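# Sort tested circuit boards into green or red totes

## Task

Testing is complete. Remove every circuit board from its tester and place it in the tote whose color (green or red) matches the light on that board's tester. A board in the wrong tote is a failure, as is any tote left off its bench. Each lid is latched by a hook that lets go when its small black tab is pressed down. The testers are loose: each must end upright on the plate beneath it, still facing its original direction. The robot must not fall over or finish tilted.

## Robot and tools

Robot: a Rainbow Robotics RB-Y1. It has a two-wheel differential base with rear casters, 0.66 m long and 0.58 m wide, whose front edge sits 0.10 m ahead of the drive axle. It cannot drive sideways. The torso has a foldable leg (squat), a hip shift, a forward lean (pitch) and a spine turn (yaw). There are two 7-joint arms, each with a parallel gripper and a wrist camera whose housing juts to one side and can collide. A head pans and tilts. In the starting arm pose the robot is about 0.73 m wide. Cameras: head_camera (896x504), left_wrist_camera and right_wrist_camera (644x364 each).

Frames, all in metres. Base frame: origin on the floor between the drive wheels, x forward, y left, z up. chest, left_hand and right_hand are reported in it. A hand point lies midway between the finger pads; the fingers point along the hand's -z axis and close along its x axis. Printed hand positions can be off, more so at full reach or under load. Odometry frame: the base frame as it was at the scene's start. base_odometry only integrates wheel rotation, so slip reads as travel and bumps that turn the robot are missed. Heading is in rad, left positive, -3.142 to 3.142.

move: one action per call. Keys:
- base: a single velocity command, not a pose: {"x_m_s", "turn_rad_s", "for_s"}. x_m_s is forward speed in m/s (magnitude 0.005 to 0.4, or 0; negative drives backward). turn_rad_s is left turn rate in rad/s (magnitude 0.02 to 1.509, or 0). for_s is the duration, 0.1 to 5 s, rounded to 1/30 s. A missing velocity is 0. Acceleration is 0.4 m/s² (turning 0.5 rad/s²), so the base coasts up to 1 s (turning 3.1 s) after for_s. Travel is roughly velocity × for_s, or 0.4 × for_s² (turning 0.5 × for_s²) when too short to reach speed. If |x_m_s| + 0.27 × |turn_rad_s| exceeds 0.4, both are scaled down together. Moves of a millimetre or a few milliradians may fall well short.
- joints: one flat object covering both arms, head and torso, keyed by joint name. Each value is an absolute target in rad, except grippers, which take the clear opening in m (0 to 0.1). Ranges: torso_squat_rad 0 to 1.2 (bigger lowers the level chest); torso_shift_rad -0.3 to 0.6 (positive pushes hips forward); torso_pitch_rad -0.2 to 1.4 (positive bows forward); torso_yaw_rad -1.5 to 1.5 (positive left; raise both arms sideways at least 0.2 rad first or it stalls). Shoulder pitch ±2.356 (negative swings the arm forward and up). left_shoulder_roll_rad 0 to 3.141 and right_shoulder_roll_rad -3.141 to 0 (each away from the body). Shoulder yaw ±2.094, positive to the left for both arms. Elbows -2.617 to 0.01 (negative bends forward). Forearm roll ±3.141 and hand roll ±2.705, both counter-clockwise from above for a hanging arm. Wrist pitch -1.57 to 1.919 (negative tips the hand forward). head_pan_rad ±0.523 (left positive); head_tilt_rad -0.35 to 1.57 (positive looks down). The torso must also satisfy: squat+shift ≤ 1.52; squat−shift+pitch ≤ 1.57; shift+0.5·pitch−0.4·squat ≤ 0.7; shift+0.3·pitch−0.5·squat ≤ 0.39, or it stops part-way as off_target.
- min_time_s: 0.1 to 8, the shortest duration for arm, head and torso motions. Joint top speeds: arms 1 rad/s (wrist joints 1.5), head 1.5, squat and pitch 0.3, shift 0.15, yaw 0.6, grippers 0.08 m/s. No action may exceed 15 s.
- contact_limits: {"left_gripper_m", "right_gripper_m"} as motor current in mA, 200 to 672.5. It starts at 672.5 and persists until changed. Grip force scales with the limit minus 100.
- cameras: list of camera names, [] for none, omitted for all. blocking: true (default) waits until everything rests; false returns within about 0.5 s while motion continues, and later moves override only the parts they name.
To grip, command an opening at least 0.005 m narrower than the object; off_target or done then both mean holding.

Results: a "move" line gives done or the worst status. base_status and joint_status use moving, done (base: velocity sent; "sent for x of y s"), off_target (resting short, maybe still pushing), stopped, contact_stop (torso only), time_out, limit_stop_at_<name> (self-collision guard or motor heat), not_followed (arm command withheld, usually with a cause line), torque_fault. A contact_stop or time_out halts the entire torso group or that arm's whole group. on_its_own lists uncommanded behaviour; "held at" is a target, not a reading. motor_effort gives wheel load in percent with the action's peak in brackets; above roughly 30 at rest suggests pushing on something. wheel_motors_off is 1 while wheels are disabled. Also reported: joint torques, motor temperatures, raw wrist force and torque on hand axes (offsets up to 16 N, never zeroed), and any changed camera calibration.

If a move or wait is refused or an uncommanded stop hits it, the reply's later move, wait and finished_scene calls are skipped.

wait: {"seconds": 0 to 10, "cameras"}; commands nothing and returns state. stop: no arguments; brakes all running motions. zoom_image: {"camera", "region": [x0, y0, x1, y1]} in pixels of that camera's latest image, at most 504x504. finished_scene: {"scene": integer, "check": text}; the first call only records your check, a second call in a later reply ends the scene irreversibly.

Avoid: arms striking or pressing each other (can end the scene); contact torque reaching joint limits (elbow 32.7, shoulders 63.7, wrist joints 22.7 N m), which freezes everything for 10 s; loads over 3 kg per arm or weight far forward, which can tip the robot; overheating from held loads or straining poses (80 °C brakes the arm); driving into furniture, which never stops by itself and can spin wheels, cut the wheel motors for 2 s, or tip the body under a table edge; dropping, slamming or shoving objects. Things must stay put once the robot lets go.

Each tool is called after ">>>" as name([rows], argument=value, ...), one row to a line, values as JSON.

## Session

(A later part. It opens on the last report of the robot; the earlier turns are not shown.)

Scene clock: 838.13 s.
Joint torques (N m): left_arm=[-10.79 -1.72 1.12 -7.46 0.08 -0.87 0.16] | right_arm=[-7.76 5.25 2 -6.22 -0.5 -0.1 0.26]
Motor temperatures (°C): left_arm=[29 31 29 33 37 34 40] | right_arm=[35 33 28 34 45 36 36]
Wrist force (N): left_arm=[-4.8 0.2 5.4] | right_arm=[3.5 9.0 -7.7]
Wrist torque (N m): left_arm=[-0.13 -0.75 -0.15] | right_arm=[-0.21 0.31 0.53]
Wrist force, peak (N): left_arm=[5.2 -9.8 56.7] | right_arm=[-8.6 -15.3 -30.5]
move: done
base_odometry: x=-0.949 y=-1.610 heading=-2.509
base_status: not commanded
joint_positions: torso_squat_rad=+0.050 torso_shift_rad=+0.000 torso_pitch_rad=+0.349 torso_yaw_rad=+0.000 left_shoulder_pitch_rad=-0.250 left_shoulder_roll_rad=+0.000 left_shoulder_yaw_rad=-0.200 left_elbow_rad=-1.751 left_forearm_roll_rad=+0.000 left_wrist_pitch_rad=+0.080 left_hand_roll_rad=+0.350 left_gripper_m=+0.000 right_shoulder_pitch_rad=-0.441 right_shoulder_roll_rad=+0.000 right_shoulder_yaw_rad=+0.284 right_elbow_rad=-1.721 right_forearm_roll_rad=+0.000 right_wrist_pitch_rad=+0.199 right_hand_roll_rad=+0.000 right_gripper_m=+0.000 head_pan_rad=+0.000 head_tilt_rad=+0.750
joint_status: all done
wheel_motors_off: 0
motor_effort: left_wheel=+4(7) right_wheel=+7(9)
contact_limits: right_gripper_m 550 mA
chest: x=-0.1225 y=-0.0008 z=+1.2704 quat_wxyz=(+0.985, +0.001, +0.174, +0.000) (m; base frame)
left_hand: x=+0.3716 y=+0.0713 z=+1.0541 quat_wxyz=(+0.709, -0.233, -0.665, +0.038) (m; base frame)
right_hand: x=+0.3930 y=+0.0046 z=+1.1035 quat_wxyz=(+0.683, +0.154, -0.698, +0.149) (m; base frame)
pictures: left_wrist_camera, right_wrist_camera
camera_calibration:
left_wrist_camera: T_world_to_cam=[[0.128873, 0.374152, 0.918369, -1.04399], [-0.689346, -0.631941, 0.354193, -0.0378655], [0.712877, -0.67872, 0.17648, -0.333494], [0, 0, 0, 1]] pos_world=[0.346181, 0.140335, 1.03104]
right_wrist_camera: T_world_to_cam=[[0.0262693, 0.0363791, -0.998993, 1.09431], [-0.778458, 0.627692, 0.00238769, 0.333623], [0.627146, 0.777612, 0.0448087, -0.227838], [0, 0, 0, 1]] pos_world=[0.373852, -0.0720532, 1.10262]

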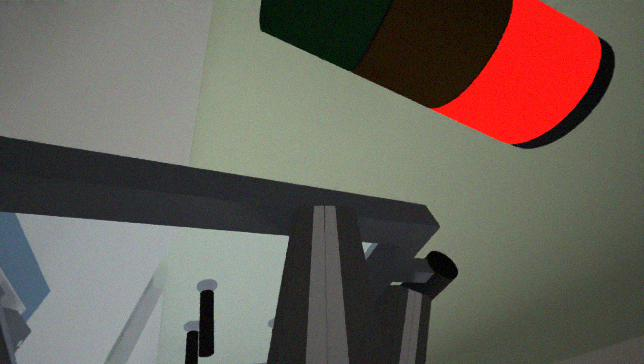

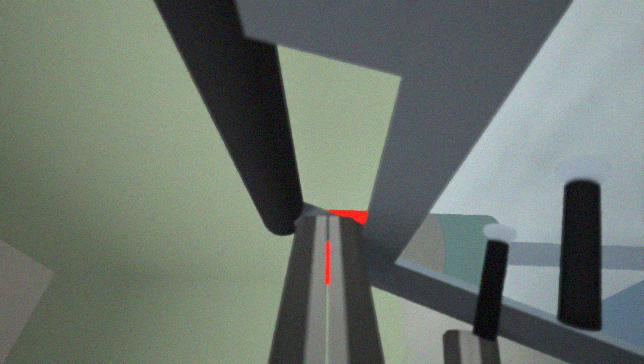

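>>> move(joints={"right_shoulder_pitch_rad":-0.33,"right_shoulder_yaw_rad":0.29,"right_elbow_rad":-1.82}, cameras=["right_wrist_camera","head_camera"])

Scene clock: 843.63 s.
Joint torques (N m): left_arm=[-10.14 -1.57 0.75 -7.53 0.15 -0.98 0.06] | right_arm=[-10.3 4.64 0.54 -9.88 -0.35 -1.88 0.15]
Motor temperatures (°C): left_arm=[29 31 29 33 37 34 40] | right_arm=[35 33 28 33 45 36 36]
Wrist force (N): left_arm=[-3.8 0.6 5.0] | right_arm=[-4.1 10.4 -7.0]
Wrist torque (N m): left_arm=[-0.12 -0.78 -0.16] | right_arm=[-0.11 0.48 0.45]
Wrist force, peak (N): left_arm=[-6.1 0.9 5.2] | right_arm=[-4.6 12.8 -6.9]
move: done
base_odometry: x=-0.949 y=-1.610 heading=-2.509
base_status: not commanded
joint_positions: torso_squat_rad=+0.050 torso_shift_rad=+0.000 torso_pitch_rad=+0.349 torso_yaw_rad=+0.000 left_shoulder_pitch_rad=-0.250 left_shoulder_roll_rad=+0.000 left_shoulder_yaw_rad=-0.200 left_elbow_rad=-1.751 left_forearm_roll_rad=+0.000 left_wrist_pitch_rad=+0.080 left_hand_roll_rad=+0.350 left_gripper_m=+0.000 right_shoulder_pitch_rad=-0.330 right_shoulder_roll_rad=+0.000 right_shoulder_yaw_rad=+0.290 right_elbow_rad=-1.820 right_forearm_roll_rad=+0.000 right_wrist_pitch_rad=+0.200 right_hand_roll_rad=+0.000 right_gripper_m=+0.000 head_pan_rad=+0.000 head_tilt_rad=+0.750
joint_status: all done
wheel_motors_off: 0
motor_effort: left_wheel=+4(6) right_wheel=+5(7)
contact_limits: right_gripper_m 550 mA
chest: x=-0.1223 y=-0.0008 z=+1.2704 quat_wxyz=(+0.985, +0.000, +0.174, +0.000) (m; base frame)
left_hand: x=+0.3717 y=+0.0714 z=+1.0540 quat_wxyz=(+0.709, -0.233, -0.665, +0.039) (m; base frame)
right_hand: x=+0.3717 y=-0.0148 z=+1.0989 quat_wxyz=(+0.688, +0.153, -0.698, +0.128) (m; base frame)
pictures: head_camera, right_wrist_camera
camera_calibration:
head_camera: T_world_to_cam=[[0.0366119, -0.998751, 0.034005, -0.0506752], [-0.871444, -0.0485632, -0.488084, 0.738105], [0.489126, -0.0117638, -0.872134, 1.22046], [0, 0, 0, 1]] pos_world=[0.0481123, -0.000409922, 1.42639]
right_wrist_camera: T_world_to_cam=[[0.0135429, 0.0626996, -0.997941, 1.09499], [-0.757904, 0.651646, 0.0306568, 0.290902], [0.652226, 0.755928, 0.0563455, -0.221456], [0, 0, 0, 1]] pos_world=[0.350085, -0.0908159, 1.0963]

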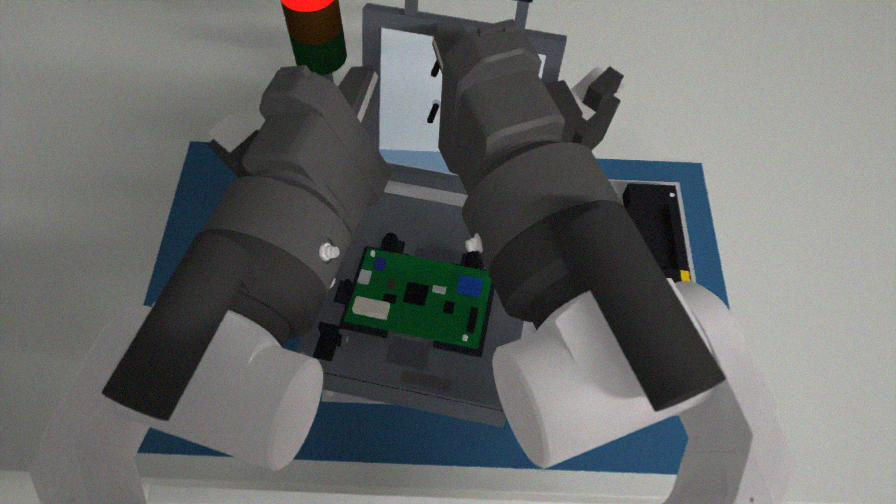

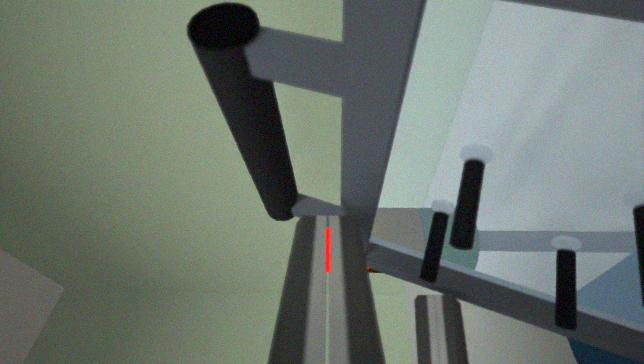

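>>> move(joints={"right_shoulder_pitch_rad":-0.15,"right_shoulder_yaw_rad":0.3,"right_elbow_rad":-1.95,"right_wrist_pitch_rad":0.17}, cameras=["head_camera"])

Scene clock: 884.20 s.
Joint torques (N m): left_arm=[-9.93 -1.82 0.15 -7.62 0.07 -0.98 0.15] | right_arm=[-7.78 4.41 1.07 -9.98 -0.25 -2.09 0.22]
Motor temperatures (°C): left_arm=[29 31 29 33 37 34 40] | right_arm=[34 33 28 33 45 35 35]
Wrist force (N): left_arm=[-4.2 1.4 5.2] | right_arm=[-4.3 10.6 -6.9]
Wrist torque (N m): left_arm=[-0.10 -0.77 -0.18] | right_arm=[-0.13 0.48 0.44]
Wrist force, peak (N): left_arm=[-4.7 2.7 5.7] | right_arm=[-3.8 11.9 -6.5]
move: done
base_odometry: x=-0.949 y=-1.610 heading=-2.509
base_status: not commanded
joint_positions: torso_squat_rad=+0.050 torso_shift_rad=+0.000 torso_pitch_rad=+0.349 torso_yaw_rad=+0.000 left_shoulder_pitch_rad=-0.250 left_shoulder_roll_rad=+0.000 left_shoulder_yaw_rad=-0.200 left_elbow_rad=-1.751 left_forearm_roll_rad=+0.000 left_wrist_pitch_rad=+0.080 left_hand_roll_rad=+0.350 left_gripper_m=+0.000 right_shoulder_pitch_rad=-0.150 right_shoulder_roll_rad=+0.000 right_shoulder_yaw_rad=+0.300 right_elbow_rad=-1.950 right_forearm_roll_rad=+0.000 right_wrist_pitch_rad=+0.170 right_hand_roll_rad=+0.000 right_gripper_m=+0.000 head_pan_rad=+0.000 head_tilt_rad=+0.750
joint_status: all done
wheel_motors_off: 0
motor_effort: left_wheel=+4(6) right_wheel=+5(7)
contact_limits: right_gripper_m 550 mA
chest: x=-0.1222 y=-0.0008 z=+1.2703 quat_wxyz=(+0.985, +0.000, +0.174, +0.000) (m; base frame)
left_hand: x=+0.3718 y=+0.0715 z=+1.0540 quat_wxyz=(+0.709, -0.233, -0.665, +0.039) (m; base frame)
right_hand: x=+0.3365 y=-0.0461 z=+1.0892 quat_wxyz=(+0.696, +0.148, -0.697, +0.093) (m; base frame)
pictures: head_camera
camera_calibration:
head_camera: T_world_to_cam=[[0.0366395, -0.99875, 0.0340087, -0.0506691], [-0.871493, -0.0485879, -0.487995, 0.738037], [0.489038, -0.0117584, -0.872183, 1.22048], [0, 0, 0, 1]] pos_world=[0.0481912, -0.000395239, 1.42636]

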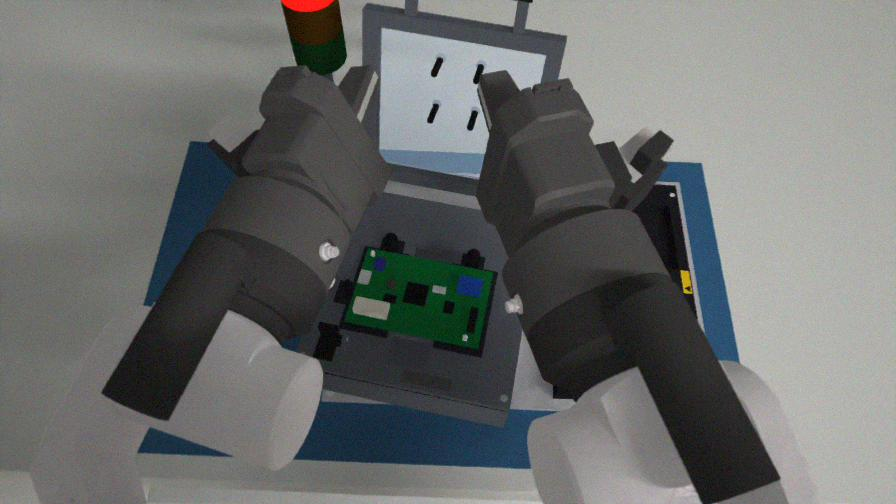

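>>> move(joints={"right_shoulder_pitch_rad":0.02,"right_elbow_rad":-2.05,"right_wrist_pitch_rad":0.14}, cameras=[])

>>> move(joints={"right_shoulder_pitch_rad":0.3,"right_shoulder_yaw_rad":-0.2,"right_elbow_rad":-2.3,"right_wrist_pitch_rad":0.6,"left_shoulder_pitch_rad":-0.3,"left_elbow_rad":-1.7}, cameras=["head_camera"])

>>> move(joints={"left_shoulder_pitch_rad":-0.2,"left_elbow_rad":-1.8}, cameras=["head_camera"])

Scene clock: 892.53 s.
Joint torques (N m): left_arm=[-9.59 -1.89 0.05 -7.72 0.12 -1.03 0.16] | right_arm=[-5.12 3.65 1.16 -9.97 -0.19 -2.14 0.25]
Motor temperatures (°C): left_arm=[29 31 29 33 37 34 40] | right_arm=[34 33 28 33 45 35 35]
Wrist force (N): left_arm=[-3.9 1.0 5.3] | right_arm=[-4.1 10.5 -6.9]
Wrist torque (N m): left_arm=[-0.05 -0.81 -0.17] | right_arm=[-0.14 0.48 0.45]
Wrist force, peak (N): left_arm=[-5.0 2.8 5.9] | right_arm=[-4.2 10.8 -7.2]
move: done
base_odometry: x=-0.949 y=-1.610 heading=-2.509
base_status: not commanded
joint_positions: torso_squat_rad=+0.050 torso_shift_rad=+0.000 torso_pitch_rad=+0.349 torso_yaw_rad=+0.000 left_shoulder_pitch_rad=-0.250 left_shoulder_roll_rad=+0.000 left_shoulder_yaw_rad=-0.200 left_elbow_rad=-1.751 left_forearm_roll_rad=+0.000 left_wrist_pitch_rad=+0.080 left_hand_roll_rad=+0.350 left_gripper_m=+0.000 right_shoulder_pitch_rad=+0.020 right_shoulder_roll_rad=+0.000 right_shoulder_yaw_rad=+0.300 right_elbow_rad=-2.050 right_forearm_roll_rad=+0.000 right_wrist_pitch_rad=+0.140 right_hand_roll_rad=+0.000 right_gripper_m=+0.000 head_pan_rad=+0.000 head_tilt_rad=+0.750
joint_status: all done
wheel_motors_off: 0
motor_effort: left_wheel=+4(6) right_wheel=+5(7)
contact_limits: right_gripper_m 550 mA
chest: x=-0.1222 y=-0.0008 z=+1.2703 quat_wxyz=(+0.985, +0.000, +0.174, +0.000) (m; base frame)
left_hand: x=+0.3718 y=+0.0715 z=+1.0540 quat_wxyz=(+0.709, -0.233, -0.665, +0.039) (m; base frame)
right_hand: x=+0.3036 y=-0.0790 z=+1.0752 quat_wxyz=(+0.710, +0.133, -0.689, +0.061) (m; base frame)
pictures: none
No camera images: "cameras" was empty.

Scene clock: 893.67 s.
Joint torques (N m): left_arm=[-10.62 -2.43 -0.82 -7.91 0.16 -1.17 0.1] | right_arm=[-0.71 -2.07 -1.61 -9.78 0.1 -2.21 0.19]
Motor temperatures (°C): left_arm=[29 31 29 33 37 34 40] | right_arm=[34 33 28 33 45 35 35]
Wrist force (N): left_arm=[-4.4 0.8 4.8] | right_arm=[-3.2 11.7 -9.8]
Wrist torque (N m): left_arm=[-0.17 -0.76 -0.14] | right_arm=[-0.14 0.57 0.49]
Wrist force, peak (N): left_arm=[-2.9 5.3 7.4] | right_arm=[-3.8 12.4 -10.1]
move: done
base_odometry: x=-0.949 y=-1.610 heading=-2.509
base_status: not commanded
joint_positions: torso_squat_rad=+0.050 torso_shift_rad=+0.000 torso_pitch_rad=+0.350 torso_yaw_rad=+0.000 left_shoulder_pitch_rad=-0.300 left_shoulder_roll_rad=+0.000 left_shoulder_yaw_rad=-0.200 left_elbow_rad=-1.700 left_forearm_roll_rad=+0.000 left_wrist_pitch_rad=+0.080 left_hand_roll_rad=+0.350 left_gripper_m=+0.000 right_shoulder_pitch_rad=+0.300 right_shoulder_roll_rad=+0.000 right_shoulder_yaw_rad=-0.200 right_elbow_rad=-2.300 right_forearm_roll_rad=+0.000 right_wrist_pitch_rad=+0.600 right_hand_roll_rad=+0.000 right_gripper_m=+0.000 head_pan_rad=+0.000 head_tilt_rad=+0.750
joint_status: all done
wheel_motors_off: 0
motor_effort: left_wheel=+5(6) right_wheel=+5(6)
contact_limits: right_gripper_m 550 mA
chest: x=-0.1222 y=-0.0008 z=+1.2703 quat_wxyz=(+0.985, +0.000, +0.174, +0.000) (m; base frame)
left_hand: x=+0.3822 y=+0.0617 z=+1.0525 quat_wxyz=(+0.711, -0.235, -0.662, +0.030) (m; base frame)
right_hand: x=+0.2090 y=-0.3590 z=+0.9983 quat_wxyz=(+0.851, -0.135, -0.503, -0.066) (m; base frame)
pictures: head_camera
camera_calibration:
head_camera: T_world_to_cam=[[0.036647, -0.998749, 0.034028, -0.0506914], [-0.871552, -0.0486024, -0.487888, 0.737948], [0.488931, -0.0117775, -0.872243, 1.22049], [0, 0, 0, 1]] pos_world=[0.0482801, -0.000387563, 1.42633]

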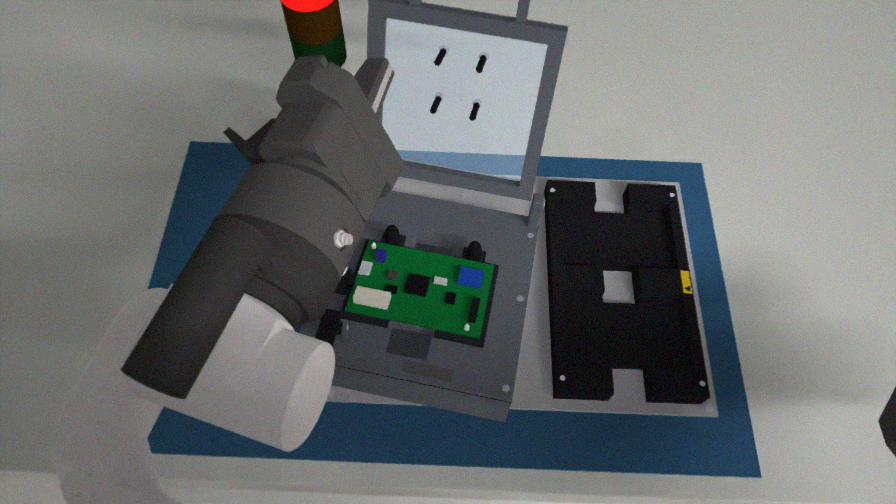

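Scene clock: 894.43 s.
Joint torques (N m): left_arm=[-9.01 -2.33 0.1 -9.36 0.2 -1.62 0.12] | right_arm=[-0.23 -2.26 -1.93 -9.44 0.04 -1.95 0.19]
Motor temperatures (°C): left_arm=[29 31 29 33 37 34 40] | right_arm=[34 33 28 33 45 35 35]
Wrist force (N): left_arm=[-7.7 2.2 -3.2] | right_arm=[-3.7 12.0 -9.7]
Wrist torque (N m): left_arm=[-0.11 -0.75 -0.14] | right_arm=[-0.21 0.51 0.47]
Wrist force, peak (N): left_arm=[-5.5 0.2 7.3] | right_arm=[-3.5 12.1 -9.9]
move: done
base_odometry: x=-0.949 y=-1.610 heading=-2.509
base_status: not commanded
joint_positions: torso_squat_rad=+0.050 torso_shift_rad=+0.000 torso_pitch_rad=+0.350 torso_yaw_rad=+0.000 left_shoulder_pitch_rad=-0.200 left_shoulder_roll_rad=+0.000 left_shoulder_yaw_rad=-0.200 left_elbow_rad=-1.800 left_forearm_roll_rad=+0.000 left_wrist_pitch_rad=+0.080 left_hand_roll_rad=+0.350 left_gripper_m=+0.000 right_shoulder_pitch_rad=+0.300 right_shoulder_roll_rad=+0.000 right_shoulder_yaw_rad=-0.200 right_elbow_rad=-2.300 right_forearm_roll_rad=+0.000 right_wrist_pitch_rad=+0.600 right_hand_roll_rad=+0.000 right_gripper_m=+0.000 head_pan_rad=+0.000 head_tilt_rad=+0.750
joint_status: all done
wheel_motors_off: 0
motor_effort: left_wheel=+4(6) right_wheel=+5(6)
contact_limits: right_gripper_m 550 mA
chest: x=-0.1220 y=-0.0007 z=+1.2703 quat_wxyz=(+0.985, +0.000, +0.174, +0.000) (m; base frame)
left_hand: x=+0.3616 y=+0.0815 z=+1.0554 quat_wxyz=(+0.707, -0.229, -0.667, +0.047) (m; base frame)
right_hand: x=+0.2091 y=-0.3590 z=+0.9982 quat_wxyz=(+0.851, -0.135, -0.503, -0.066) (m; base frame)
pictures: head_camera
camera_calibration:
head_camera: T_world_to_cam=[[0.0366446, -0.998749, 0.0340247, -0.0506851], [-0.871675, -0.0485957, -0.487669, 0.737799], [0.488713, -0.011788, -0.872365, 1.22051], [0, 0, 0, 1]] pos_world=[0.048498, -0.000380394, 1.42626]

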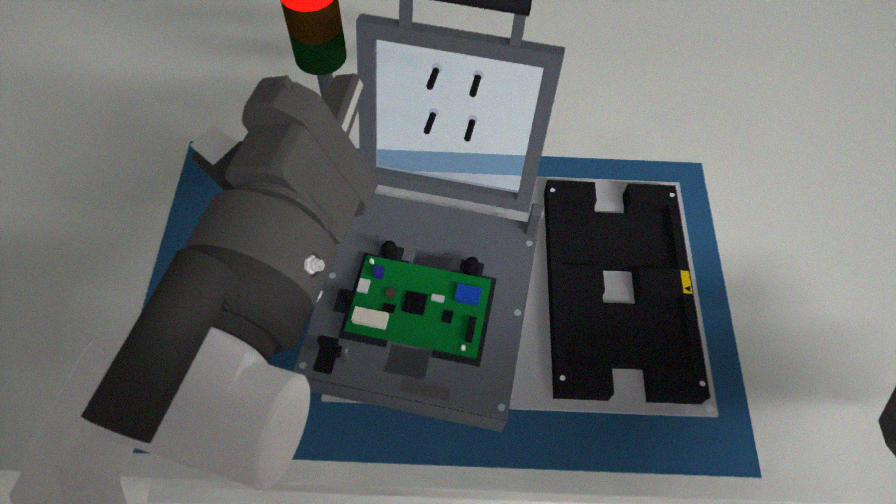

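>>> zoom_image(camera="head_camera", region=[190, 0, 570, 214])

>>> move(cameras=["left_wrist_camera"])

Scaled by 1.326 from the camera's 896x504 image, which has a finer 1280x720 frame.

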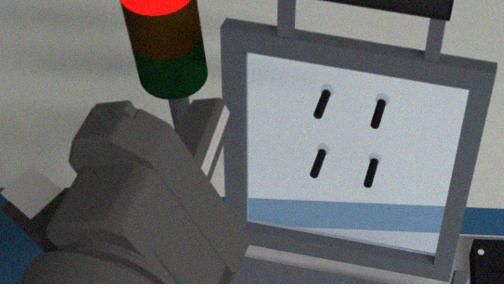

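Scene clock: 899.07 s.
Joint torques (N m): left_arm=[-8.82 -2.17 0.02 -9.5 0.17 -1.63 0.13] | right_arm=[-0.4 -2.59 -1.98 -9.52 0.02 -2.01 0.16]
Motor temperatures (°C): left_arm=[29 31 29 33 37 34 40] | right_arm=[34 33 28 33 45 35 35]
Wrist force (N): left_arm=[-7.3 2.5 -3.5] | right_arm=[-3.5 11.7 -9.7]
Wrist torque (N m): left_arm=[-0.16 -0.70 -0.14] | right_arm=[-0.15 0.54 0.47]
Wrist force, peak (N): left_arm=[-7.7 2.4 -3.5] | right_arm=[-3.2 12.0 -10.3]
base_odometry: x=-0.949 y=-1.610 heading=-2.509
base_status: not commanded
joint_positions: torso_squat_rad=+0.050 torso_shift_rad=+0.000 torso_pitch_rad=+0.350 torso_yaw_rad=+0.000 left_shoulder_pitch_rad=-0.200 left_shoulder_roll_rad=+0.000 left_shoulder_yaw_rad=-0.200 left_elbow_rad=-1.800 left_forearm_roll_rad=+0.000 left_wrist_pitch_rad=+0.080 left_hand_roll_rad=+0.350 left_gripper_m=+0.000 right_shoulder_pitch_rad=+0.300 right_shoulder_roll_rad=+0.000 right_shoulder_yaw_rad=-0.200 right_elbow_rad=-2.300 right_forearm_roll_rad=+0.000 right_wrist_pitch_rad=+0.600 right_hand_roll_rad=+0.000 right_gripper_m=+0.000 head_pan_rad=+0.000 head_tilt_rad=+0.750
joint_status: all done
wheel_motors_off: 0
motor_effort: left_wheel=+4(6) right_wheel=+4(6)
contact_limits: right_gripper_m 550 mA
chest: x=-0.1220 y=-0.0007 z=+1.2703 quat_wxyz=(+0.985, +0.000, +0.174, +0.000) (m; base frame)
left_hand: x=+0.3616 y=+0.0815 z=+1.0554 quat_wxyz=(+0.708, -0.229, -0.667, +0.047) (m; base frame)
right_hand: x=+0.2091 y=-0.3590 z=+0.9982 quat_wxyz=(+0.851, -0.135, -0.503, -0.066) (m; base frame)
pictures: left_wrist_camera
camera_calibration:
left_wrist_camera: T_world_to_cam=[[0.121835, 0.383223, 0.915585, -1.04293], [-0.677554, -0.641979, 0.358864, -0.0471697], [0.725311, -0.664081, 0.181439, -0.330579], [0, 0, 0, 1]] pos_world=[0.334877, 0.14986, 1.03179]

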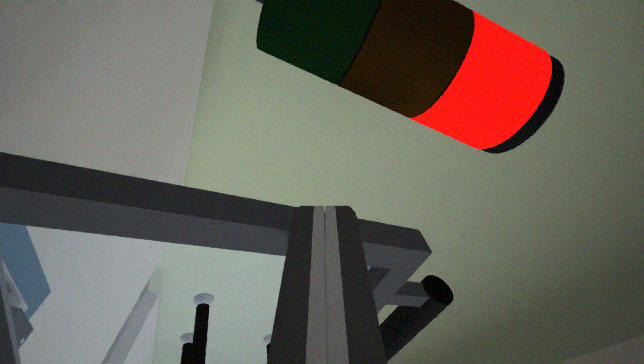

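>>> move(joints={"left_shoulder_pitch_rad":-0.16,"left_elbow_rad":-1.85}, cameras=["head_camera"])

>>> zoom_image(camera="head_camera", region=[240, 0, 600, 450])

Scene clock: 909.80 s.
Joint torques (N m): left_arm=[-7.38 -2.05 -0.03 -9.99 0.22 -1.78 0.04] | right_arm=[-0.66 -2.45 -2.05 -9.48 -0.01 -1.95 0.37]
Motor temperatures (°C): left_arm=[29 31 29 33 37 34 40] | right_arm=[34 33 28 33 45 35 35]
Wrist force (N): left_arm=[-7.7 2.5 -3.3] | right_arm=[-3.6 11.9 -9.9]
Wrist torque (N m): left_arm=[-0.13 -0.75 -0.14] | right_arm=[-0.17 0.53 0.50]
Wrist force, peak (N): left_arm=[-8.4 2.8 -3.4] | right_arm=[-3.8 12.1 -10.0]
move: done
base_odometry: x=-0.949 y=-1.610 heading=-2.509
base_status: not commanded
joint_positions: torso_squat_rad=+0.050 torso_shift_rad=+0.000 torso_pitch_rad=+0.350 torso_yaw_rad=+0.000 left_shoulder_pitch_rad=-0.160 left_shoulder_roll_rad=+0.000 left_shoulder_yaw_rad=-0.200 left_elbow_rad=-1.850 left_forearm_roll_rad=+0.000 left_wrist_pitch_rad=+0.080 left_hand_roll_rad=+0.350 left_gripper_m=+0.000 right_shoulder_pitch_rad=+0.300 right_shoulder_roll_rad=+0.000 right_shoulder_yaw_rad=-0.200 right_elbow_rad=-2.300 right_forearm_roll_rad=+0.000 right_wrist_pitch_rad=+0.600 right_hand_roll_rad=+0.000 right_gripper_m=+0.000 head_pan_rad=+0.000 head_tilt_rad=+0.750
joint_status: all done
wheel_motors_off: 0
motor_effort: left_wheel=+3(5) right_wheel=+5(6)
contact_limits: right_gripper_m 550 mA
chest: x=-0.1220 y=-0.0007 z=+1.2703 quat_wxyz=(+0.985, +0.000, +0.174, +0.000) (m; base frame)
left_hand: x=+0.3534 y=+0.0897 z=+1.0622 quat_wxyz=(+0.703, -0.227, -0.672, +0.054) (m; base frame)
right_hand: x=+0.2092 y=-0.3590 z=+0.9982 quat_wxyz=(+0.851, -0.135, -0.503, -0.066) (m; base frame)
pictures: head_camera
camera_calibration:
head_camera: T_world_to_cam=[[0.0366318, -0.998749, 0.0340282, -0.0506919], [-0.871696, -0.0485858, -0.487632, 0.737766], [0.488675, -0.0117994, -0.872386, 1.22052], [0, 0, 0, 1]] pos_world=[0.0485257, -0.000382065, 1.42625]

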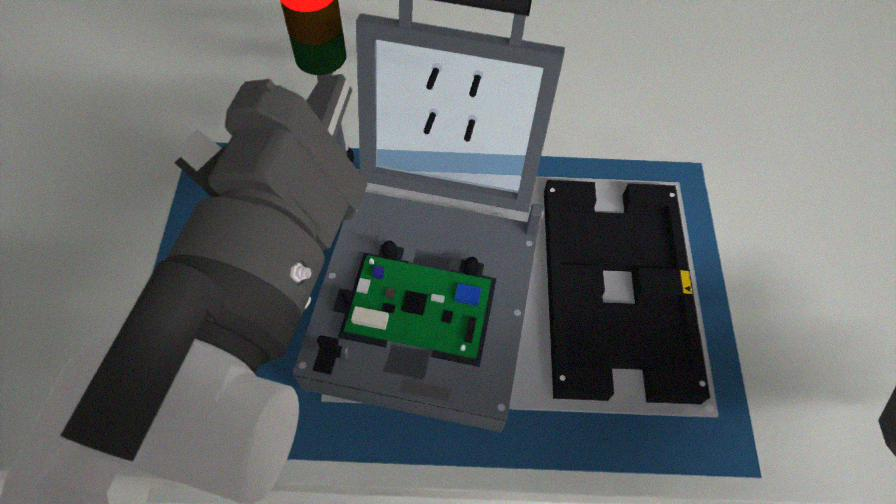

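Scaled by 1.120 from the camera's 896x504 image, which has a finer 1280x720 frame.

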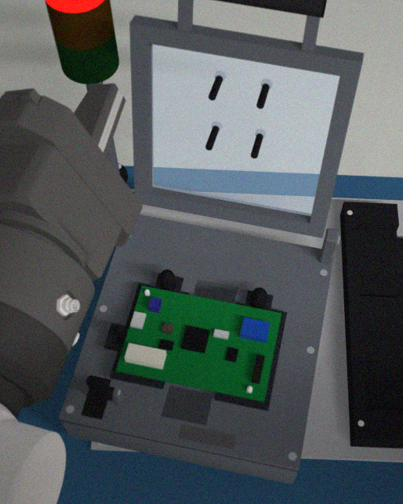

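>>> move(joints={"left_shoulder_pitch_rad":0.02,"left_elbow_rad":-2.1}, cameras=[])

>>> move(base={"x_m_s":-0.2,"for_s":1.5}, joints={"left_shoulder_pitch_rad":0.5,"left_shoulder_roll_rad":0.3,"left_shoulder_yaw_rad":0.1,"left_elbow_rad":-2.5,"left_wrist_pitch_rad":0.6,"torso_pitch_rad":0.22,"right_shoulder_pitch_rad":-0.3,"right_elbow_rad":-2.3,"head_tilt_rad":0.85}, cameras=["head_camera"])

>>> move(joints={"torso_yaw_rad":0.1,"right_shoulder_pitch_rad":-1.02,"right_shoulder_yaw_rad":-0.66,"right_forearm_roll_rad":0.487,"right_wrist_pitch_rad":1.9,"right_elbow_rad":-1.9,"right_hand_roll_rad":-1.5}, cameras=[])

>>> move(joints={"torso_yaw_rad":0.33,"torso_pitch_rad":0.33,"right_shoulder_pitch_rad":-1.14,"right_wrist_pitch_rad":1.919,"right_elbow_rad":-1.5}, cameras=["head_camera","right_wrist_camera"])

Scene clock: 949.13 s.
Joint torques (N m): left_arm=[-4.88 -1.57 -0.32 -9.72 0.13 -1.78 0.09] | right_arm=[-0.35 -2.15 -1.92 -9.33 0.06 -1.93 0.24]
Motor temperatures (°C): left_arm=[29 31 29 33 37 34 40] | right_arm=[34 33 28 33 45 35 35]
Wrist force (N): left_arm=[-7.4 2.8 -2.7] | right_arm=[-3.4 11.6 -9.5]
Wrist torque (N m): left_arm=[-0.18 -0.74 -0.15] | right_arm=[-0.14 0.53 0.47]
Wrist force, peak (N): left_arm=[-8.7 3.1 -3.4] | right_arm=[-3.3 12.2 -10.2]
move: done
base_odometry: x=-0.949 y=-1.610 heading=-2.509
base_status: not commanded
joint_positions: torso_squat_rad=+0.050 torso_shift_rad=+0.000 torso_pitch_rad=+0.350 torso_yaw_rad=+0.000 left_shoulder_pitch_rad=+0.020 left_shoulder_roll_rad=+0.000 left_shoulder_yaw_rad=-0.200 left_elbow_rad=-2.100 left_forearm_roll_rad=+0.000 left_wrist_pitch_rad=+0.080 left_hand_roll_rad=+0.350 left_gripper_m=+0.000 right_shoulder_pitch_rad=+0.300 right_shoulder_roll_rad=+0.000 right_shoulder_yaw_rad=-0.200 right_elbow_rad=-2.300 right_forearm_roll_rad=+0.000 right_wrist_pitch_rad=+0.600 right_hand_roll_rad=+0.000 right_gripper_m=+0.000 head_pan_rad=+0.000 head_tilt_rad=+0.750
joint_status: all done
wheel_motors_off: 0
motor_effort: left_wheel=+3(5) right_wheel=+4(5)
contact_limits: right_gripper_m 550 mA
chest: x=-0.1220 y=-0.0007 z=+1.2703 quat_wxyz=(+0.985, +0.000, +0.174, +0.000) (m; base frame)
left_hand: x=+0.3142 y=+0.1280 z=+1.1091 quat_wxyz=(+0.671, -0.215, -0.705, +0.082) (m; base frame)
right_hand: x=+0.2092 y=-0.3590 z=+0.9982 quat_wxyz=(+0.851, -0.135, -0.503, -0.066) (m; base frame)
pictures: none
No camera images: "cameras" was empty.

Scene clock: 951.50 s.
Joint torques (N m): left_arm=[-0.21 4.43 3.22 -8.96 -0.1 -1.87 0.08] | right_arm=[-9.74 -1.78 -0.26 -7.58 -0.09 -1.93 0.31]
Motor temperatures (°C): left_arm=[29 31 29 33 37 34 40] | right_arm=[34 33 28 33 45 35 35]
Wrist force (N): left_arm=[-7.6 -0.1 -5.4] | right_arm=[-4.5 11.1 -6.0]
Wrist torque (N m): left_arm=[-0.07 -0.76 -0.15] | right_arm=[-0.18 0.43 0.46]
Wrist force, peak (N): left_arm=[-8.4 1.3 -5.0] | right_arm=[-4.4 11.9 -9.8]
move: done
base_odometry: x=-0.707 y=-1.433 heading=-2.510
base_status: done (sent for 1.5 of 1.5 s)
joint_positions: torso_squat_rad=+0.050 torso_shift_rad=+0.000 torso_pitch_rad=+0.220 torso_yaw_rad=+0.000 left_shoulder_pitch_rad=+0.500 left_shoulder_roll_rad=+0.300 left_shoulder_yaw_rad=+0.100 left_elbow_rad=-2.500 left_forearm_roll_rad=+0.000 left_wrist_pitch_rad=+0.600 left_hand_roll_rad=+0.350 left_gripper_m=+0.000 right_shoulder_pitch_rad=-0.300 right_shoulder_roll_rad=+0.000 right_shoulder_yaw_rad=-0.200 right_elbow_rad=-2.300 right_forearm_roll_rad=+0.000 right_wrist_pitch_rad=+0.600 right_hand_roll_rad=+0.000 right_gripper_m=+0.000 head_pan_rad=+0.000 head_tilt_rad=+0.850
joint_status: all done
wheel_motors_off: 0
motor_effort: left_wheel=-2(26) right_wheel=+8(34)
contact_limits: right_gripper_m 550 mA
chest: x=-0.1606 y=-0.0007 z=+1.2816 quat_wxyz=(+0.994, +0.000, +0.110, +0.000) (m; base frame)
left_hand: x=+0.1713 y=+0.3337 z=+1.0938 quat_wxyz=(+0.815, +0.063, -0.573, +0.053) (m; base frame)
right_hand: x=+0.3310 y=-0.2657 z=+1.2893 quat_wxyz=(+0.636, -0.031, -0.770, -0.039) (m; base frame)
pictures: head_camera
camera_calibration:
head_camera: T_world_to_cam=[[0.03563, -0.998747, 0.0351332, -0.0508221], [-0.856651, -0.0486278, -0.5136, 0.733142], [0.514665, -0.0117973, -0.85731, 1.2501], [0, 0, 0, 1]] pos_world=[-0.0135244, -0.000359593, 1.45005]

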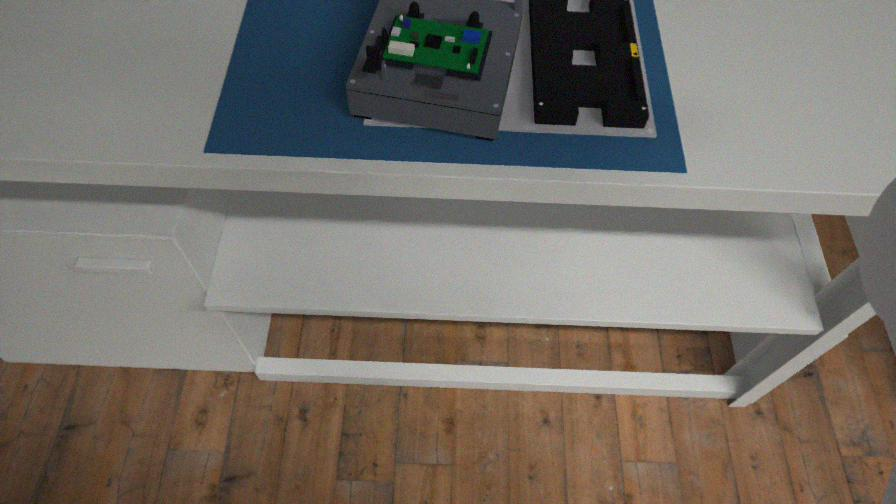

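Scene clock: 953.10 s.
Joint torques (N m): left_arm=[0.2 4.51 3.48 -8.83 -0.07 -1.85 0.1] | right_arm=[-17.73 -6.05 3.2 -5.12 -0.35 -1.44 0.31]
Motor temperatures (°C): left_arm=[29 31 29 33 37 34 40] | right_arm=[34 33 28 33 45 35 35]
Wrist force (N): left_arm=[-7.6 -0.3 -5.3] | right_arm=[2.4 7.8 -12.3]
Wrist torque (N m): left_arm=[-0.03 -0.78 -0.15] | right_arm=[0.05 0.86 0.52]
Wrist force, peak (N): left_arm=[-7.5 -0.6 -6.1] | right_arm=[2.4 7.8 -12.4]
move: done
base_odometry: x=-0.707 y=-1.433 heading=-2.510
base_status: not commanded
joint_positions: torso_squat_rad=+0.050 torso_shift_rad=+0.000 torso_pitch_rad=+0.220 torso_yaw_rad=+0.100 left_shoulder_pitch_rad=+0.500 left_shoulder_roll_rad=+0.300 left_shoulder_yaw_rad=+0.100 left_elbow_rad=-2.500 left_forearm_roll_rad=+0.000 left_wrist_pitch_rad=+0.600 left_hand_roll_rad=+0.350 left_gripper_m=+0.000 right_shoulder_pitch_rad=-1.020 right_shoulder_roll_rad=+0.000 right_shoulder_yaw_rad=-0.660 right_elbow_rad=-1.900 right_forearm_roll_rad=+0.487 right_wrist_pitch_rad=+1.900 right_hand_roll_rad=-1.500 right_gripper_m=+0.000 head_pan_rad=+0.000 head_tilt_rad=+0.850
joint_status: all done
wheel_motors_off: 0
motor_effort: left_wheel=-5(7) right_wheel=+8(9)
contact_limits: right_gripper_m 550 mA
chest: x=-0.1606 y=-0.0008 z=+1.2816 quat_wxyz=(+0.993, +0.006, +0.110, +0.050) (m; base frame)
left_hand: x=+0.1370 y=+0.3684 z=+1.1016 quat_wxyz=(+0.811, +0.099, -0.570, +0.087) (m; base frame)
right_hand: x=+0.3546 y=-0.2938 z=+1.1599 quat_wxyz=(+0.513, +0.170, -0.227, -0.810) (m; base frame)
pictures: none
No camera images: "cameras" was empty.

Scene clock: 954.27 s.
Joint torques (N m): left_arm=[1.52 5.34 4.29 -8.5 -0.24 -1.75 0.13] | right_arm=[-20.79 -4.58 4.05 -6.8 -0.04 -0.26 0.31]
Motor temperatures (°C): left_arm=[29 31 29 33 37 34 40] | right_arm=[34 33 28 33 45 35 35]
Wrist force (N): left_arm=[-7.3 -0.9 -5.9] | right_arm=[2.5 9.8 -13.1]
Wrist torque (N m): left_arm=[-0.01 -0.75 -0.16] | right_arm=[-0.02 0.86 0.52]
Wrist force, peak (N): left_arm=[-7.5 -0.9 -6.2] | right_arm=[1.9 9.3 -14.3]
move: done
base_odometry: x=-0.707 y=-1.433 heading=-2.510
base_status: not commanded
joint_positions: torso_squat_rad=+0.050 torso_shift_rad=+0.000 torso_pitch_rad=+0.330 torso_yaw_rad=+0.330 left_shoulder_pitch_rad=+0.500 left_shoulder_roll_rad=+0.300 left_shoulder_yaw_rad=+0.100 left_elbow_rad=-2.500 left_forearm_roll_rad=+0.000 left_wrist_pitch_rad=+0.600 left_hand_roll_rad=+0.350 left_gripper_m=+0.000 right_shoulder_pitch_rad=-1.140 right_shoulder_roll_rad=+0.000 right_shoulder_yaw_rad=-0.660 right_elbow_rad=-1.500 right_forearm_roll_rad=+0.487 right_wrist_pitch_rad=+1.919 right_hand_roll_rad=-1.500 right_gripper_m=+0.000 head_pan_rad=+0.000 head_tilt_rad=+0.850
joint_status: all done
wheel_motors_off: 0
motor_effort: left_wheel=-6(8) right_wheel=+6(10)
contact_limits: right_gripper_m 550 mA
chest: x=-0.1277 y=-0.0007 z=+1.2724 quat_wxyz=(+0.973, +0.027, +0.162, +0.162) (m; base frame)
left_hand: x=+0.0604 y=+0.4338 z=+1.0909 quat_wxyz=(+0.823, +0.192, -0.513, +0.152) (m; base frame)
right_hand: x=+0.4196 y=-0.0930 z=+1.0275 quat_wxyz=(+0.694, +0.078, -0.051, -0.714) (m; base frame)
pictures: head_camera, right_wrist_camera
camera_calibration:
head_camera: T_world_to_cam=[[0.344157, -0.936041, -0.0733779, 0.125831], [-0.855914, -0.280648, -0.434337, 0.655599], [0.385964, 0.212285, -0.897756, 1.26046], [0, 0, 0, 1]] pos_world=[0.0313398, 0.034199, 1.42557]
right_wrist_camera: T_world_to_cam=[[0.0474977, 0.998515, 0.0266891, 0.0479613], [0.799782, -0.0540242, 0.597855, -0.921664], [0.598409, -0.00705129, -0.80116, 0.64317], [0, 0, 0, 1]] pos_world=[0.349973, -0.0931471, 1.06502]

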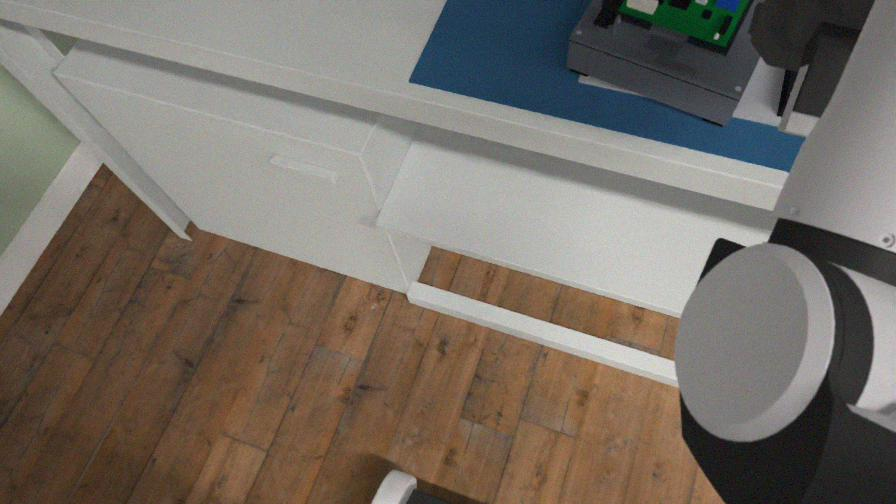

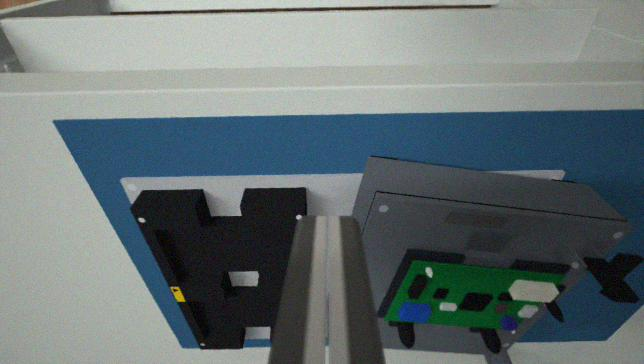

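>>> move(joints={"torso_yaw_rad":0.4,"right_elbow_rad":-1.3,"right_wrist_pitch_rad":1.86}, cameras=[])

>>> move(joints={"right_elbow_rad":-1.2,"right_wrist_pitch_rad":1.82}, cameras=["head_camera","right_wrist_camera"])

Scene clock: 965.07 s.
Joint torques (N m): left_arm=[1.38 5.46 4.62 -8.4 -0.15 -1.71 0.14] | right_arm=[-21.3 -3.5 4.32 -6.74 -0.07 -0.22 0.28]
Motor temperatures (°C): left_arm=[29 31 29 33 37 34 40] | right_arm=[34 33 28 33 45 35 35]
Wrist force (N): left_arm=[-7.2 -1.3 -5.9] | right_arm=[2.7 10.6 -13.3]
Wrist torque (N m): left_arm=[0.03 -0.74 -0.15] | right_arm=[-0.07 0.88 0.51]
Wrist force, peak (N): left_arm=[-7.6 -1.2 -6.4] | right_arm=[2.1 10.5 -13.8]
move: done
base_odometry: x=-0.707 y=-1.433 heading=-2.510
base_status: not commanded
joint_positions: torso_squat_rad=+0.050 torso_shift_rad=+0.000 torso_pitch_rad=+0.330 torso_yaw_rad=+0.400 left_shoulder_pitch_rad=+0.500 left_shoulder_roll_rad=+0.300 left_shoulder_yaw_rad=+0.100 left_elbow_rad=-2.500 left_forearm_roll_rad=+0.000 left_wrist_pitch_rad=+0.600 left_hand_roll_rad=+0.350 left_gripper_m=+0.000 right_shoulder_pitch_rad=-1.140 right_shoulder_roll_rad=+0.000 right_shoulder_yaw_rad=-0.660 right_elbow_rad=-1.300 right_forearm_roll_rad=+0.487 right_wrist_pitch_rad=+1.860 right_hand_roll_rad=-1.500 right_gripper_m=+0.000 head_pan_rad=+0.000 head_tilt_rad=+0.850
joint_status: all done
wheel_motors_off: 0
motor_effort: left_wheel=-6(7) right_wheel=+5(7)
contact_limits: right_gripper_m 550 mA
chest: x=-0.1277 y=-0.0008 z=+1.2724 quat_wxyz=(+0.967, +0.033, +0.161, +0.196) (m; base frame)
left_hand: x=+0.0311 y=+0.4493 z=+1.1009 quat_wxyz=(+0.815, +0.218, -0.508, +0.174) (m; base frame)
right_hand: x=+0.4107 y=-0.0316 z=+0.9801 quat_wxyz=(+0.750, +0.035, -0.010, -0.661) (m; base frame)
pictures: none
No camera images: "cameras" was empty.

Scene clock: 965.73 s.
Joint torques (N m): left_arm=[1.68 5.43 4.12 -8.38 -0.22 -1.68 0.08] | right_arm=[-21.45 -2.76 3.52 -6.62 -0.03 -0.15 0.41]
Motor temperatures (°C): left_arm=[29 31 29 33 37 34 40] | right_arm=[34 33 28 33 45 35 35]
Wrist force (N): left_arm=[-7.3 -0.9 -5.6] | right_arm=[2.4 10.3 -13.4]
Wrist torque (N m): left_arm=[-0.03 -0.76 -0.16] | right_arm=[-0.03 0.86 0.53]
Wrist force, peak (N): left_arm=[-7.7 -1.1 -6.0] | right_arm=[2.3 10.7 -13.9]
move: done
base_odometry: x=-0.707 y=-1.433 heading=-2.510
base_status: not commanded
joint_positions: torso_squat_rad=+0.050 torso_shift_rad=+0.000 torso_pitch_rad=+0.330 torso_yaw_rad=+0.400 left_shoulder_pitch_rad=+0.500 left_shoulder_roll_rad=+0.300 left_shoulder_yaw_rad=+0.100 left_elbow_rad=-2.500 left_forearm_roll_rad=+0.000 left_wrist_pitch_rad=+0.600 left_hand_roll_rad=+0.350 left_gripper_m=+0.000 right_shoulder_pitch_rad=-1.140 right_shoulder_roll_rad=+0.000 right_shoulder_yaw_rad=-0.660 right_elbow_rad=-1.200 right_forearm_roll_rad=+0.487 right_wrist_pitch_rad=+1.820 right_hand_roll_rad=-1.500 right_gripper_m=+0.000 head_pan_rad=+0.000 head_tilt_rad=+0.850
joint_status: all done
wheel_motors_off: 0
motor_effort: left_wheel=-5(7) right_wheel=+4(7)
contact_limits: right_gripper_m 550 mA
chest: x=-0.1278 y=-0.0008 z=+1.2724 quat_wxyz=(+0.967, +0.033, +0.161, +0.196) (m; base frame)
left_hand: x=+0.0311 y=+0.4493 z=+1.1009 quat_wxyz=(+0.815, +0.218, -0.508, +0.174) (m; base frame)
right_hand: x=+0.4028 y=-0.0225 z=+0.9575 quat_wxyz=(+0.765, +0.013, +0.002, -0.644) (m; base frame)
pictures: head_camera, right_wrist_camera
camera_calibration:
head_camera: T_world_to_cam=[[0.40527, -0.909322, -0.0942827, 0.160261], [-0.83575, -0.326721, -0.441334, 0.667005], [0.370511, 0.257656, -0.892376, 1.2517], [0, 0, 0, 1]] pos_world=[0.0287333, 0.0411462, 1.42646]
right_wrist_camera: T_world_to_cam=[[-0.150713, 0.988573, 0.00314442, 0.0823643], [0.877835, 0.132366, 0.46031, -0.758151], [0.454634, 0.0721348, -0.887753, 0.740238], [0, 0, 0, 1]] pos_world=[0.341408, -0.0344665, 1.00587]

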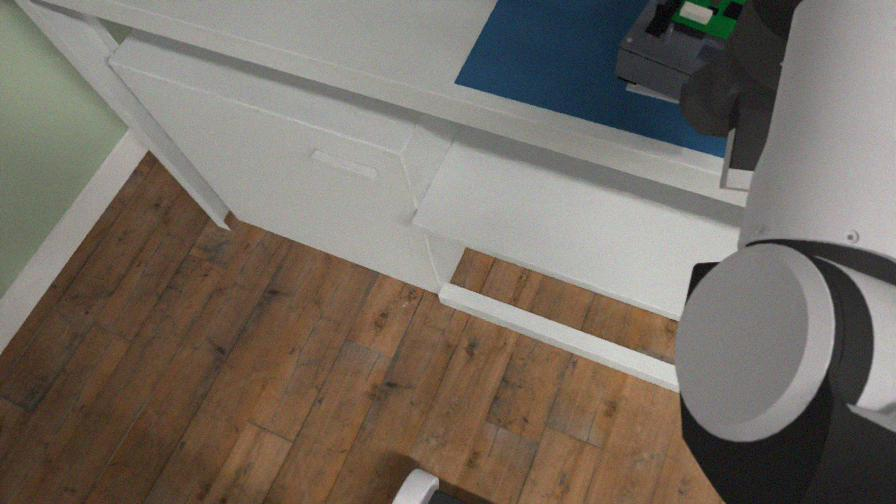

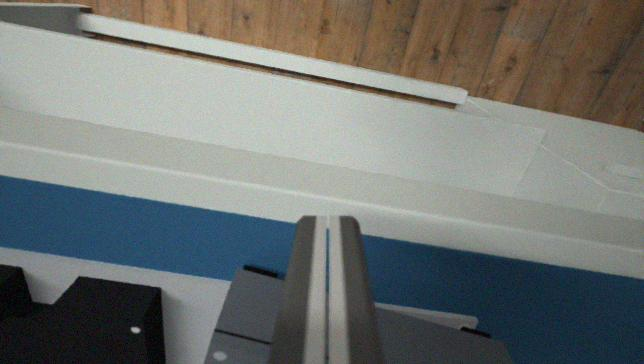

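>>> move(joints={"torso_yaw_rad":0.365,"right_elbow_rad":-1.17,"right_wrist_pitch_rad":1.81}, cameras=[])

>>> move(base={"x_m_s":0.05,"for_s":1.6}, cameras=["right_wrist_camera"])

Scene clock: 971.70 s.
Joint torques (N m): left_arm=[1.59 5.13 4.29 -8.52 -0.17 -1.7 0.12] | right_arm=[-21.08 -3.22 3.61 -6.64 0.01 -0.16 0.34]
Motor temperatures (°C): left_arm=[29 31 29 33 37 34 40] | right_arm=[34 33 28 33 45 35 35]
Wrist force (N): left_arm=[-7.3 -0.8 -6.2] | right_arm=[2.1 11.0 -13.2]
Wrist torque (N m): left_arm=[-0.02 -0.74 -0.16] | right_arm=[-0.09 0.84 0.53]
Wrist force, peak (N): left_arm=[-7.7 -1.5 -6.3] | right_arm=[2.6 10.9 -13.7]
move: done
base_odometry: x=-0.707 y=-1.433 heading=-2.510
base_status: not commanded
joint_positions: torso_squat_rad=+0.050 torso_shift_rad=+0.000 torso_pitch_rad=+0.330 torso_yaw_rad=+0.365 left_shoulder_pitch_rad=+0.500 left_shoulder_roll_rad=+0.300 left_shoulder_yaw_rad=+0.100 left_elbow_rad=-2.500 left_forearm_roll_rad=+0.000 left_wrist_pitch_rad=+0.600 left_hand_roll_rad=+0.350 left_gripper_m=+0.000 right_shoulder_pitch_rad=-1.140 right_shoulder_roll_rad=+0.000 right_shoulder_yaw_rad=-0.660 right_elbow_rad=-1.170 right_forearm_roll_rad=+0.487 right_wrist_pitch_rad=+1.810 right_hand_roll_rad=-1.500 right_gripper_m=+0.000 head_pan_rad=+0.000 head_tilt_rad=+0.850
joint_status: all done
wheel_motors_off: 0
motor_effort: left_wheel=-6(7) right_wheel=+6(7)
contact_limits: right_gripper_m 550 mA
chest: x=-0.1278 y=-0.0008 z=+1.2724 quat_wxyz=(+0.970, +0.030, +0.161, +0.179) (m; base frame)
left_hand: x=+0.0459 y=+0.4418 z=+1.0959 quat_wxyz=(+0.819, +0.205, -0.511, +0.163) (m; base frame)
right_hand: x=+0.3985 y=-0.0410 z=+0.9511 quat_wxyz=(+0.759, +0.002, +0.002, -0.651) (m; base frame)
pictures: none
No camera images: "cameras" was empty.

Scene clock: 974.23 s.
Joint torques (N m): left_arm=[1.51 5.42 4.21 -8.5 -0.2 -1.71 0.12] | right_arm=[-20.91 -3.02 3.63 -6.7 0 -0.12 0.46]
Motor temperatures (°C): left_arm=[29 31 29 33 37 34 40] | right_arm=[35 33 28 33 45 35 35]
Wrist force (N): left_arm=[-7.5 -0.9 -5.7] | right_arm=[2.3 10.3 -13.4]
Wrist torque (N m): left_arm=[-0.01 -0.77 -0.16] | right_arm=[-0.01 0.88 0.52]
Wrist force, peak (N): left_arm=[-7.8 -1.0 -6.0] | right_arm=[2.2 11.2 -13.8]
move: done
base_odometry: x=-0.771 y=-1.480 heading=-2.509
base_status: done (sent for 1.6 of 1.6 s)
joint_positions: torso_squat_rad=+0.050 torso_shift_rad=+0.000 torso_pitch_rad=+0.330 torso_yaw_rad=+0.365 left_shoulder_pitch_rad=+0.500 left_shoulder_roll_rad=+0.300 left_shoulder_yaw_rad=+0.100 left_elbow_rad=-2.500 left_forearm_roll_rad=+0.000 left_wrist_pitch_rad=+0.600 left_hand_roll_rad=+0.350 left_gripper_m=+0.000 right_shoulder_pitch_rad=-1.140 right_shoulder_roll_rad=+0.000 right_shoulder_yaw_rad=-0.660 right_elbow_rad=-1.170 right_forearm_roll_rad=+0.487 right_wrist_pitch_rad=+1.810 right_hand_roll_rad=-1.500 right_gripper_m=+0.000 head_pan_rad=+0.000 head_tilt_rad=+0.850
joint_status: not commanded
wheel_motors_off: 0
motor_effort: left_wheel=-1(15) right_wheel=+0(27)
contact_limits: right_gripper_m 550 mA
chest: x=-0.1278 y=-0.0008 z=+1.2724 quat_wxyz=(+0.970, +0.030, +0.161, +0.179) (m; base frame)
left_hand: x=+0.0459 y=+0.4418 z=+1.0959 quat_wxyz=(+0.819, +0.205, -0.511, +0.163) (m; base frame)
right_hand: x=+0.3985 y=-0.0410 z=+0.9511 quat_wxyz=(+0.759, +0.002, +0.002, -0.651) (m; base frame)
pictures: right_wrist_camera
camera_calibration:
right_wrist_camera: T_world_to_cam=[[-0.131581, 0.991247, -0.0107263, 0.105742], [0.88747, 0.122613, 0.444256, -0.737938], [0.441683, 0.0489366, -0.895835, 0.749764], [0, 0, 0, 1]] pos_world=[0.337653, -0.0510272, 1.00063]

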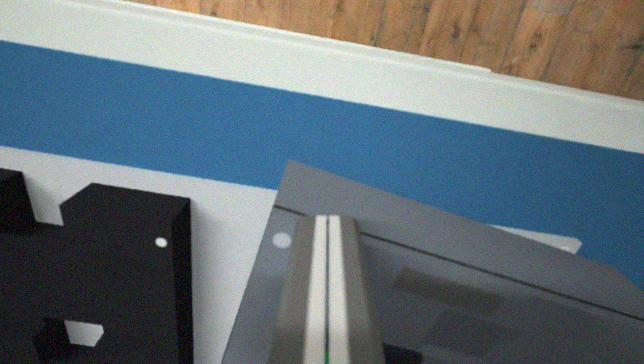

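>>> move(base={"x_m_s":-0.05,"for_s":1.1}, cameras=[])

>>> move(joints={"right_elbow_rad":-1.12,"right_wrist_pitch_rad":1.785}, cameras=["right_wrist_camera"])

Scene clock: 992.57 s.
Joint torques (N m): left_arm=[1.57 5.29 4.23 -8.41 -0.12 -1.71 0.14] | right_arm=[-21.1 -3.37 3.7 -6.78 0.05 -0.06 0.29]
Motor temperatures (°C): left_arm=[28 31 29 33 37 34 40] | right_arm=[35 33 28 33 45 35 35]
Wrist force (N): left_arm=[-7.7 -1.2 -6.0] | right_arm=[2.4 10.8 -13.4]
Wrist torque (N m): left_arm=[0.01 -0.77 -0.16] | right_arm=[-0.07 0.86 0.52]
Wrist force, peak (N): left_arm=[-7.3 -1.1 -6.4] | right_arm=[2.4 11.4 -13.6]
move: done
base_odometry: x=-0.727 y=-1.448 heading=-2.510
base_status: done (sent for 1.1 of 1.1 s)
joint_positions: torso_squat_rad=+0.050 torso_shift_rad=+0.000 torso_pitch_rad=+0.330 torso_yaw_rad=+0.365 left_shoulder_pitch_rad=+0.500 left_shoulder_roll_rad=+0.300 left_shoulder_yaw_rad=+0.100 left_elbow_rad=-2.500 left_forearm_roll_rad=+0.000 left_wrist_pitch_rad=+0.600 left_hand_roll_rad=+0.350 left_gripper_m=+0.000 right_shoulder_pitch_rad=-1.140 right_shoulder_roll_rad=+0.000 right_shoulder_yaw_rad=-0.660 right_elbow_rad=-1.170 right_forearm_roll_rad=+0.487 right_wrist_pitch_rad=+1.810 right_hand_roll_rad=-1.500 right_gripper_m=+0.000 head_pan_rad=+0.000 head_tilt_rad=+0.850
joint_status: not commanded
wheel_motors_off: 0
motor_effort: left_wheel=-2(22) right_wheel=+5(18)
contact_limits: right_gripper_m 550 mA
chest: x=-0.1278 y=-0.0008 z=+1.2724 quat_wxyz=(+0.970, +0.030, +0.161, +0.179) (m; base frame)
left_hand: x=+0.0459 y=+0.4418 z=+1.0959 quat_wxyz=(+0.819, +0.205, -0.511, +0.163) (m; base frame)
right_hand: x=+0.3985 y=-0.0410 z=+0.9511 quat_wxyz=(+0.759, +0.002, +0.002, -0.651) (m; base frame)
pictures: none
No camera images: "cameras" was empty.

Scene clock: 993.10 s.
Joint torques (N m): left_arm=[1.59 5.21 4.21 -8.52 -0.19 -1.72 0.05] | right_arm=[-21.07 -2.86 3.75 -6.72 0.04 -0.16 0.38]
Motor temperatures (°C): left_arm=[28 31 29 33 37 34 40] | right_arm=[35 33 28 33 45 35 35]
Wrist force (N): left_arm=[-7.3 -1.1 -5.9] | right_arm=[2.4 10.6 -13.1]
Wrist torque (N m): left_arm=[0.01 -0.74 -0.17] | right_arm=[-0.05 0.87 0.51]
Wrist force, peak (N): left_arm=[-7.9 -0.6 -5.8] | right_arm=[1.8 11.0 -13.8]
move: done
base_odometry: x=-0.727 y=-1.448 heading=-2.510
base_status: not commanded
joint_positions: torso_squat_rad=+0.050 torso_shift_rad=+0.000 torso_pitch_rad=+0.330 torso_yaw_rad=+0.365 left_shoulder_pitch_rad=+0.500 left_shoulder_roll_rad=+0.300 left_shoulder_yaw_rad=+0.100 left_elbow_rad=-2.500 left_forearm_roll_rad=+0.000 left_wrist_pitch_rad=+0.600 left_hand_roll_rad=+0.350 left_gripper_m=+0.000 right_shoulder_pitch_rad=-1.140 right_shoulder_roll_rad=+0.000 right_shoulder_yaw_rad=-0.660 right_elbow_rad=-1.120 right_forearm_roll_rad=+0.487 right_wrist_pitch_rad=+1.785 right_hand_roll_rad=-1.500 right_gripper_m=+0.000 head_pan_rad=+0.000 head_tilt_rad=+0.850
joint_status: all done
wheel_motors_off: 0
motor_effort: left_wheel=-4(4) right_wheel=+4(5)
contact_limits: right_gripper_m 550 mA
chest: x=-0.1278 y=-0.0008 z=+1.2724 quat_wxyz=(+0.970, +0.030, +0.161, +0.179) (m; base frame)
left_hand: x=+0.0459 y=+0.4418 z=+1.0959 quat_wxyz=(+0.819, +0.205, -0.511, +0.163) (m; base frame)
right_hand: x=+0.3945 y=-0.0365 z=+0.9398 quat_wxyz=(+0.766, -0.007, +0.007, -0.643) (m; base frame)
pictures: right_wrist_camera
camera_calibration:
right_wrist_camera: T_world_to_cam=[[-0.154512, 0.98788, -0.0147938, 0.113414], [0.892498, 0.145985, 0.426773, -0.714643], [0.42376, 0.0527383, -0.904238, 0.756233], [0, 0, 0, 1]] pos_world=[0.33488, -0.0475946, 0.990482]

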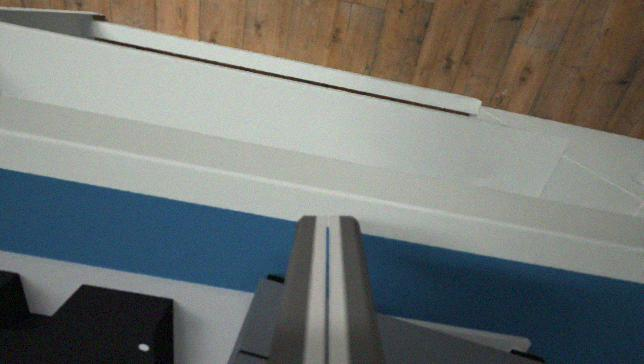

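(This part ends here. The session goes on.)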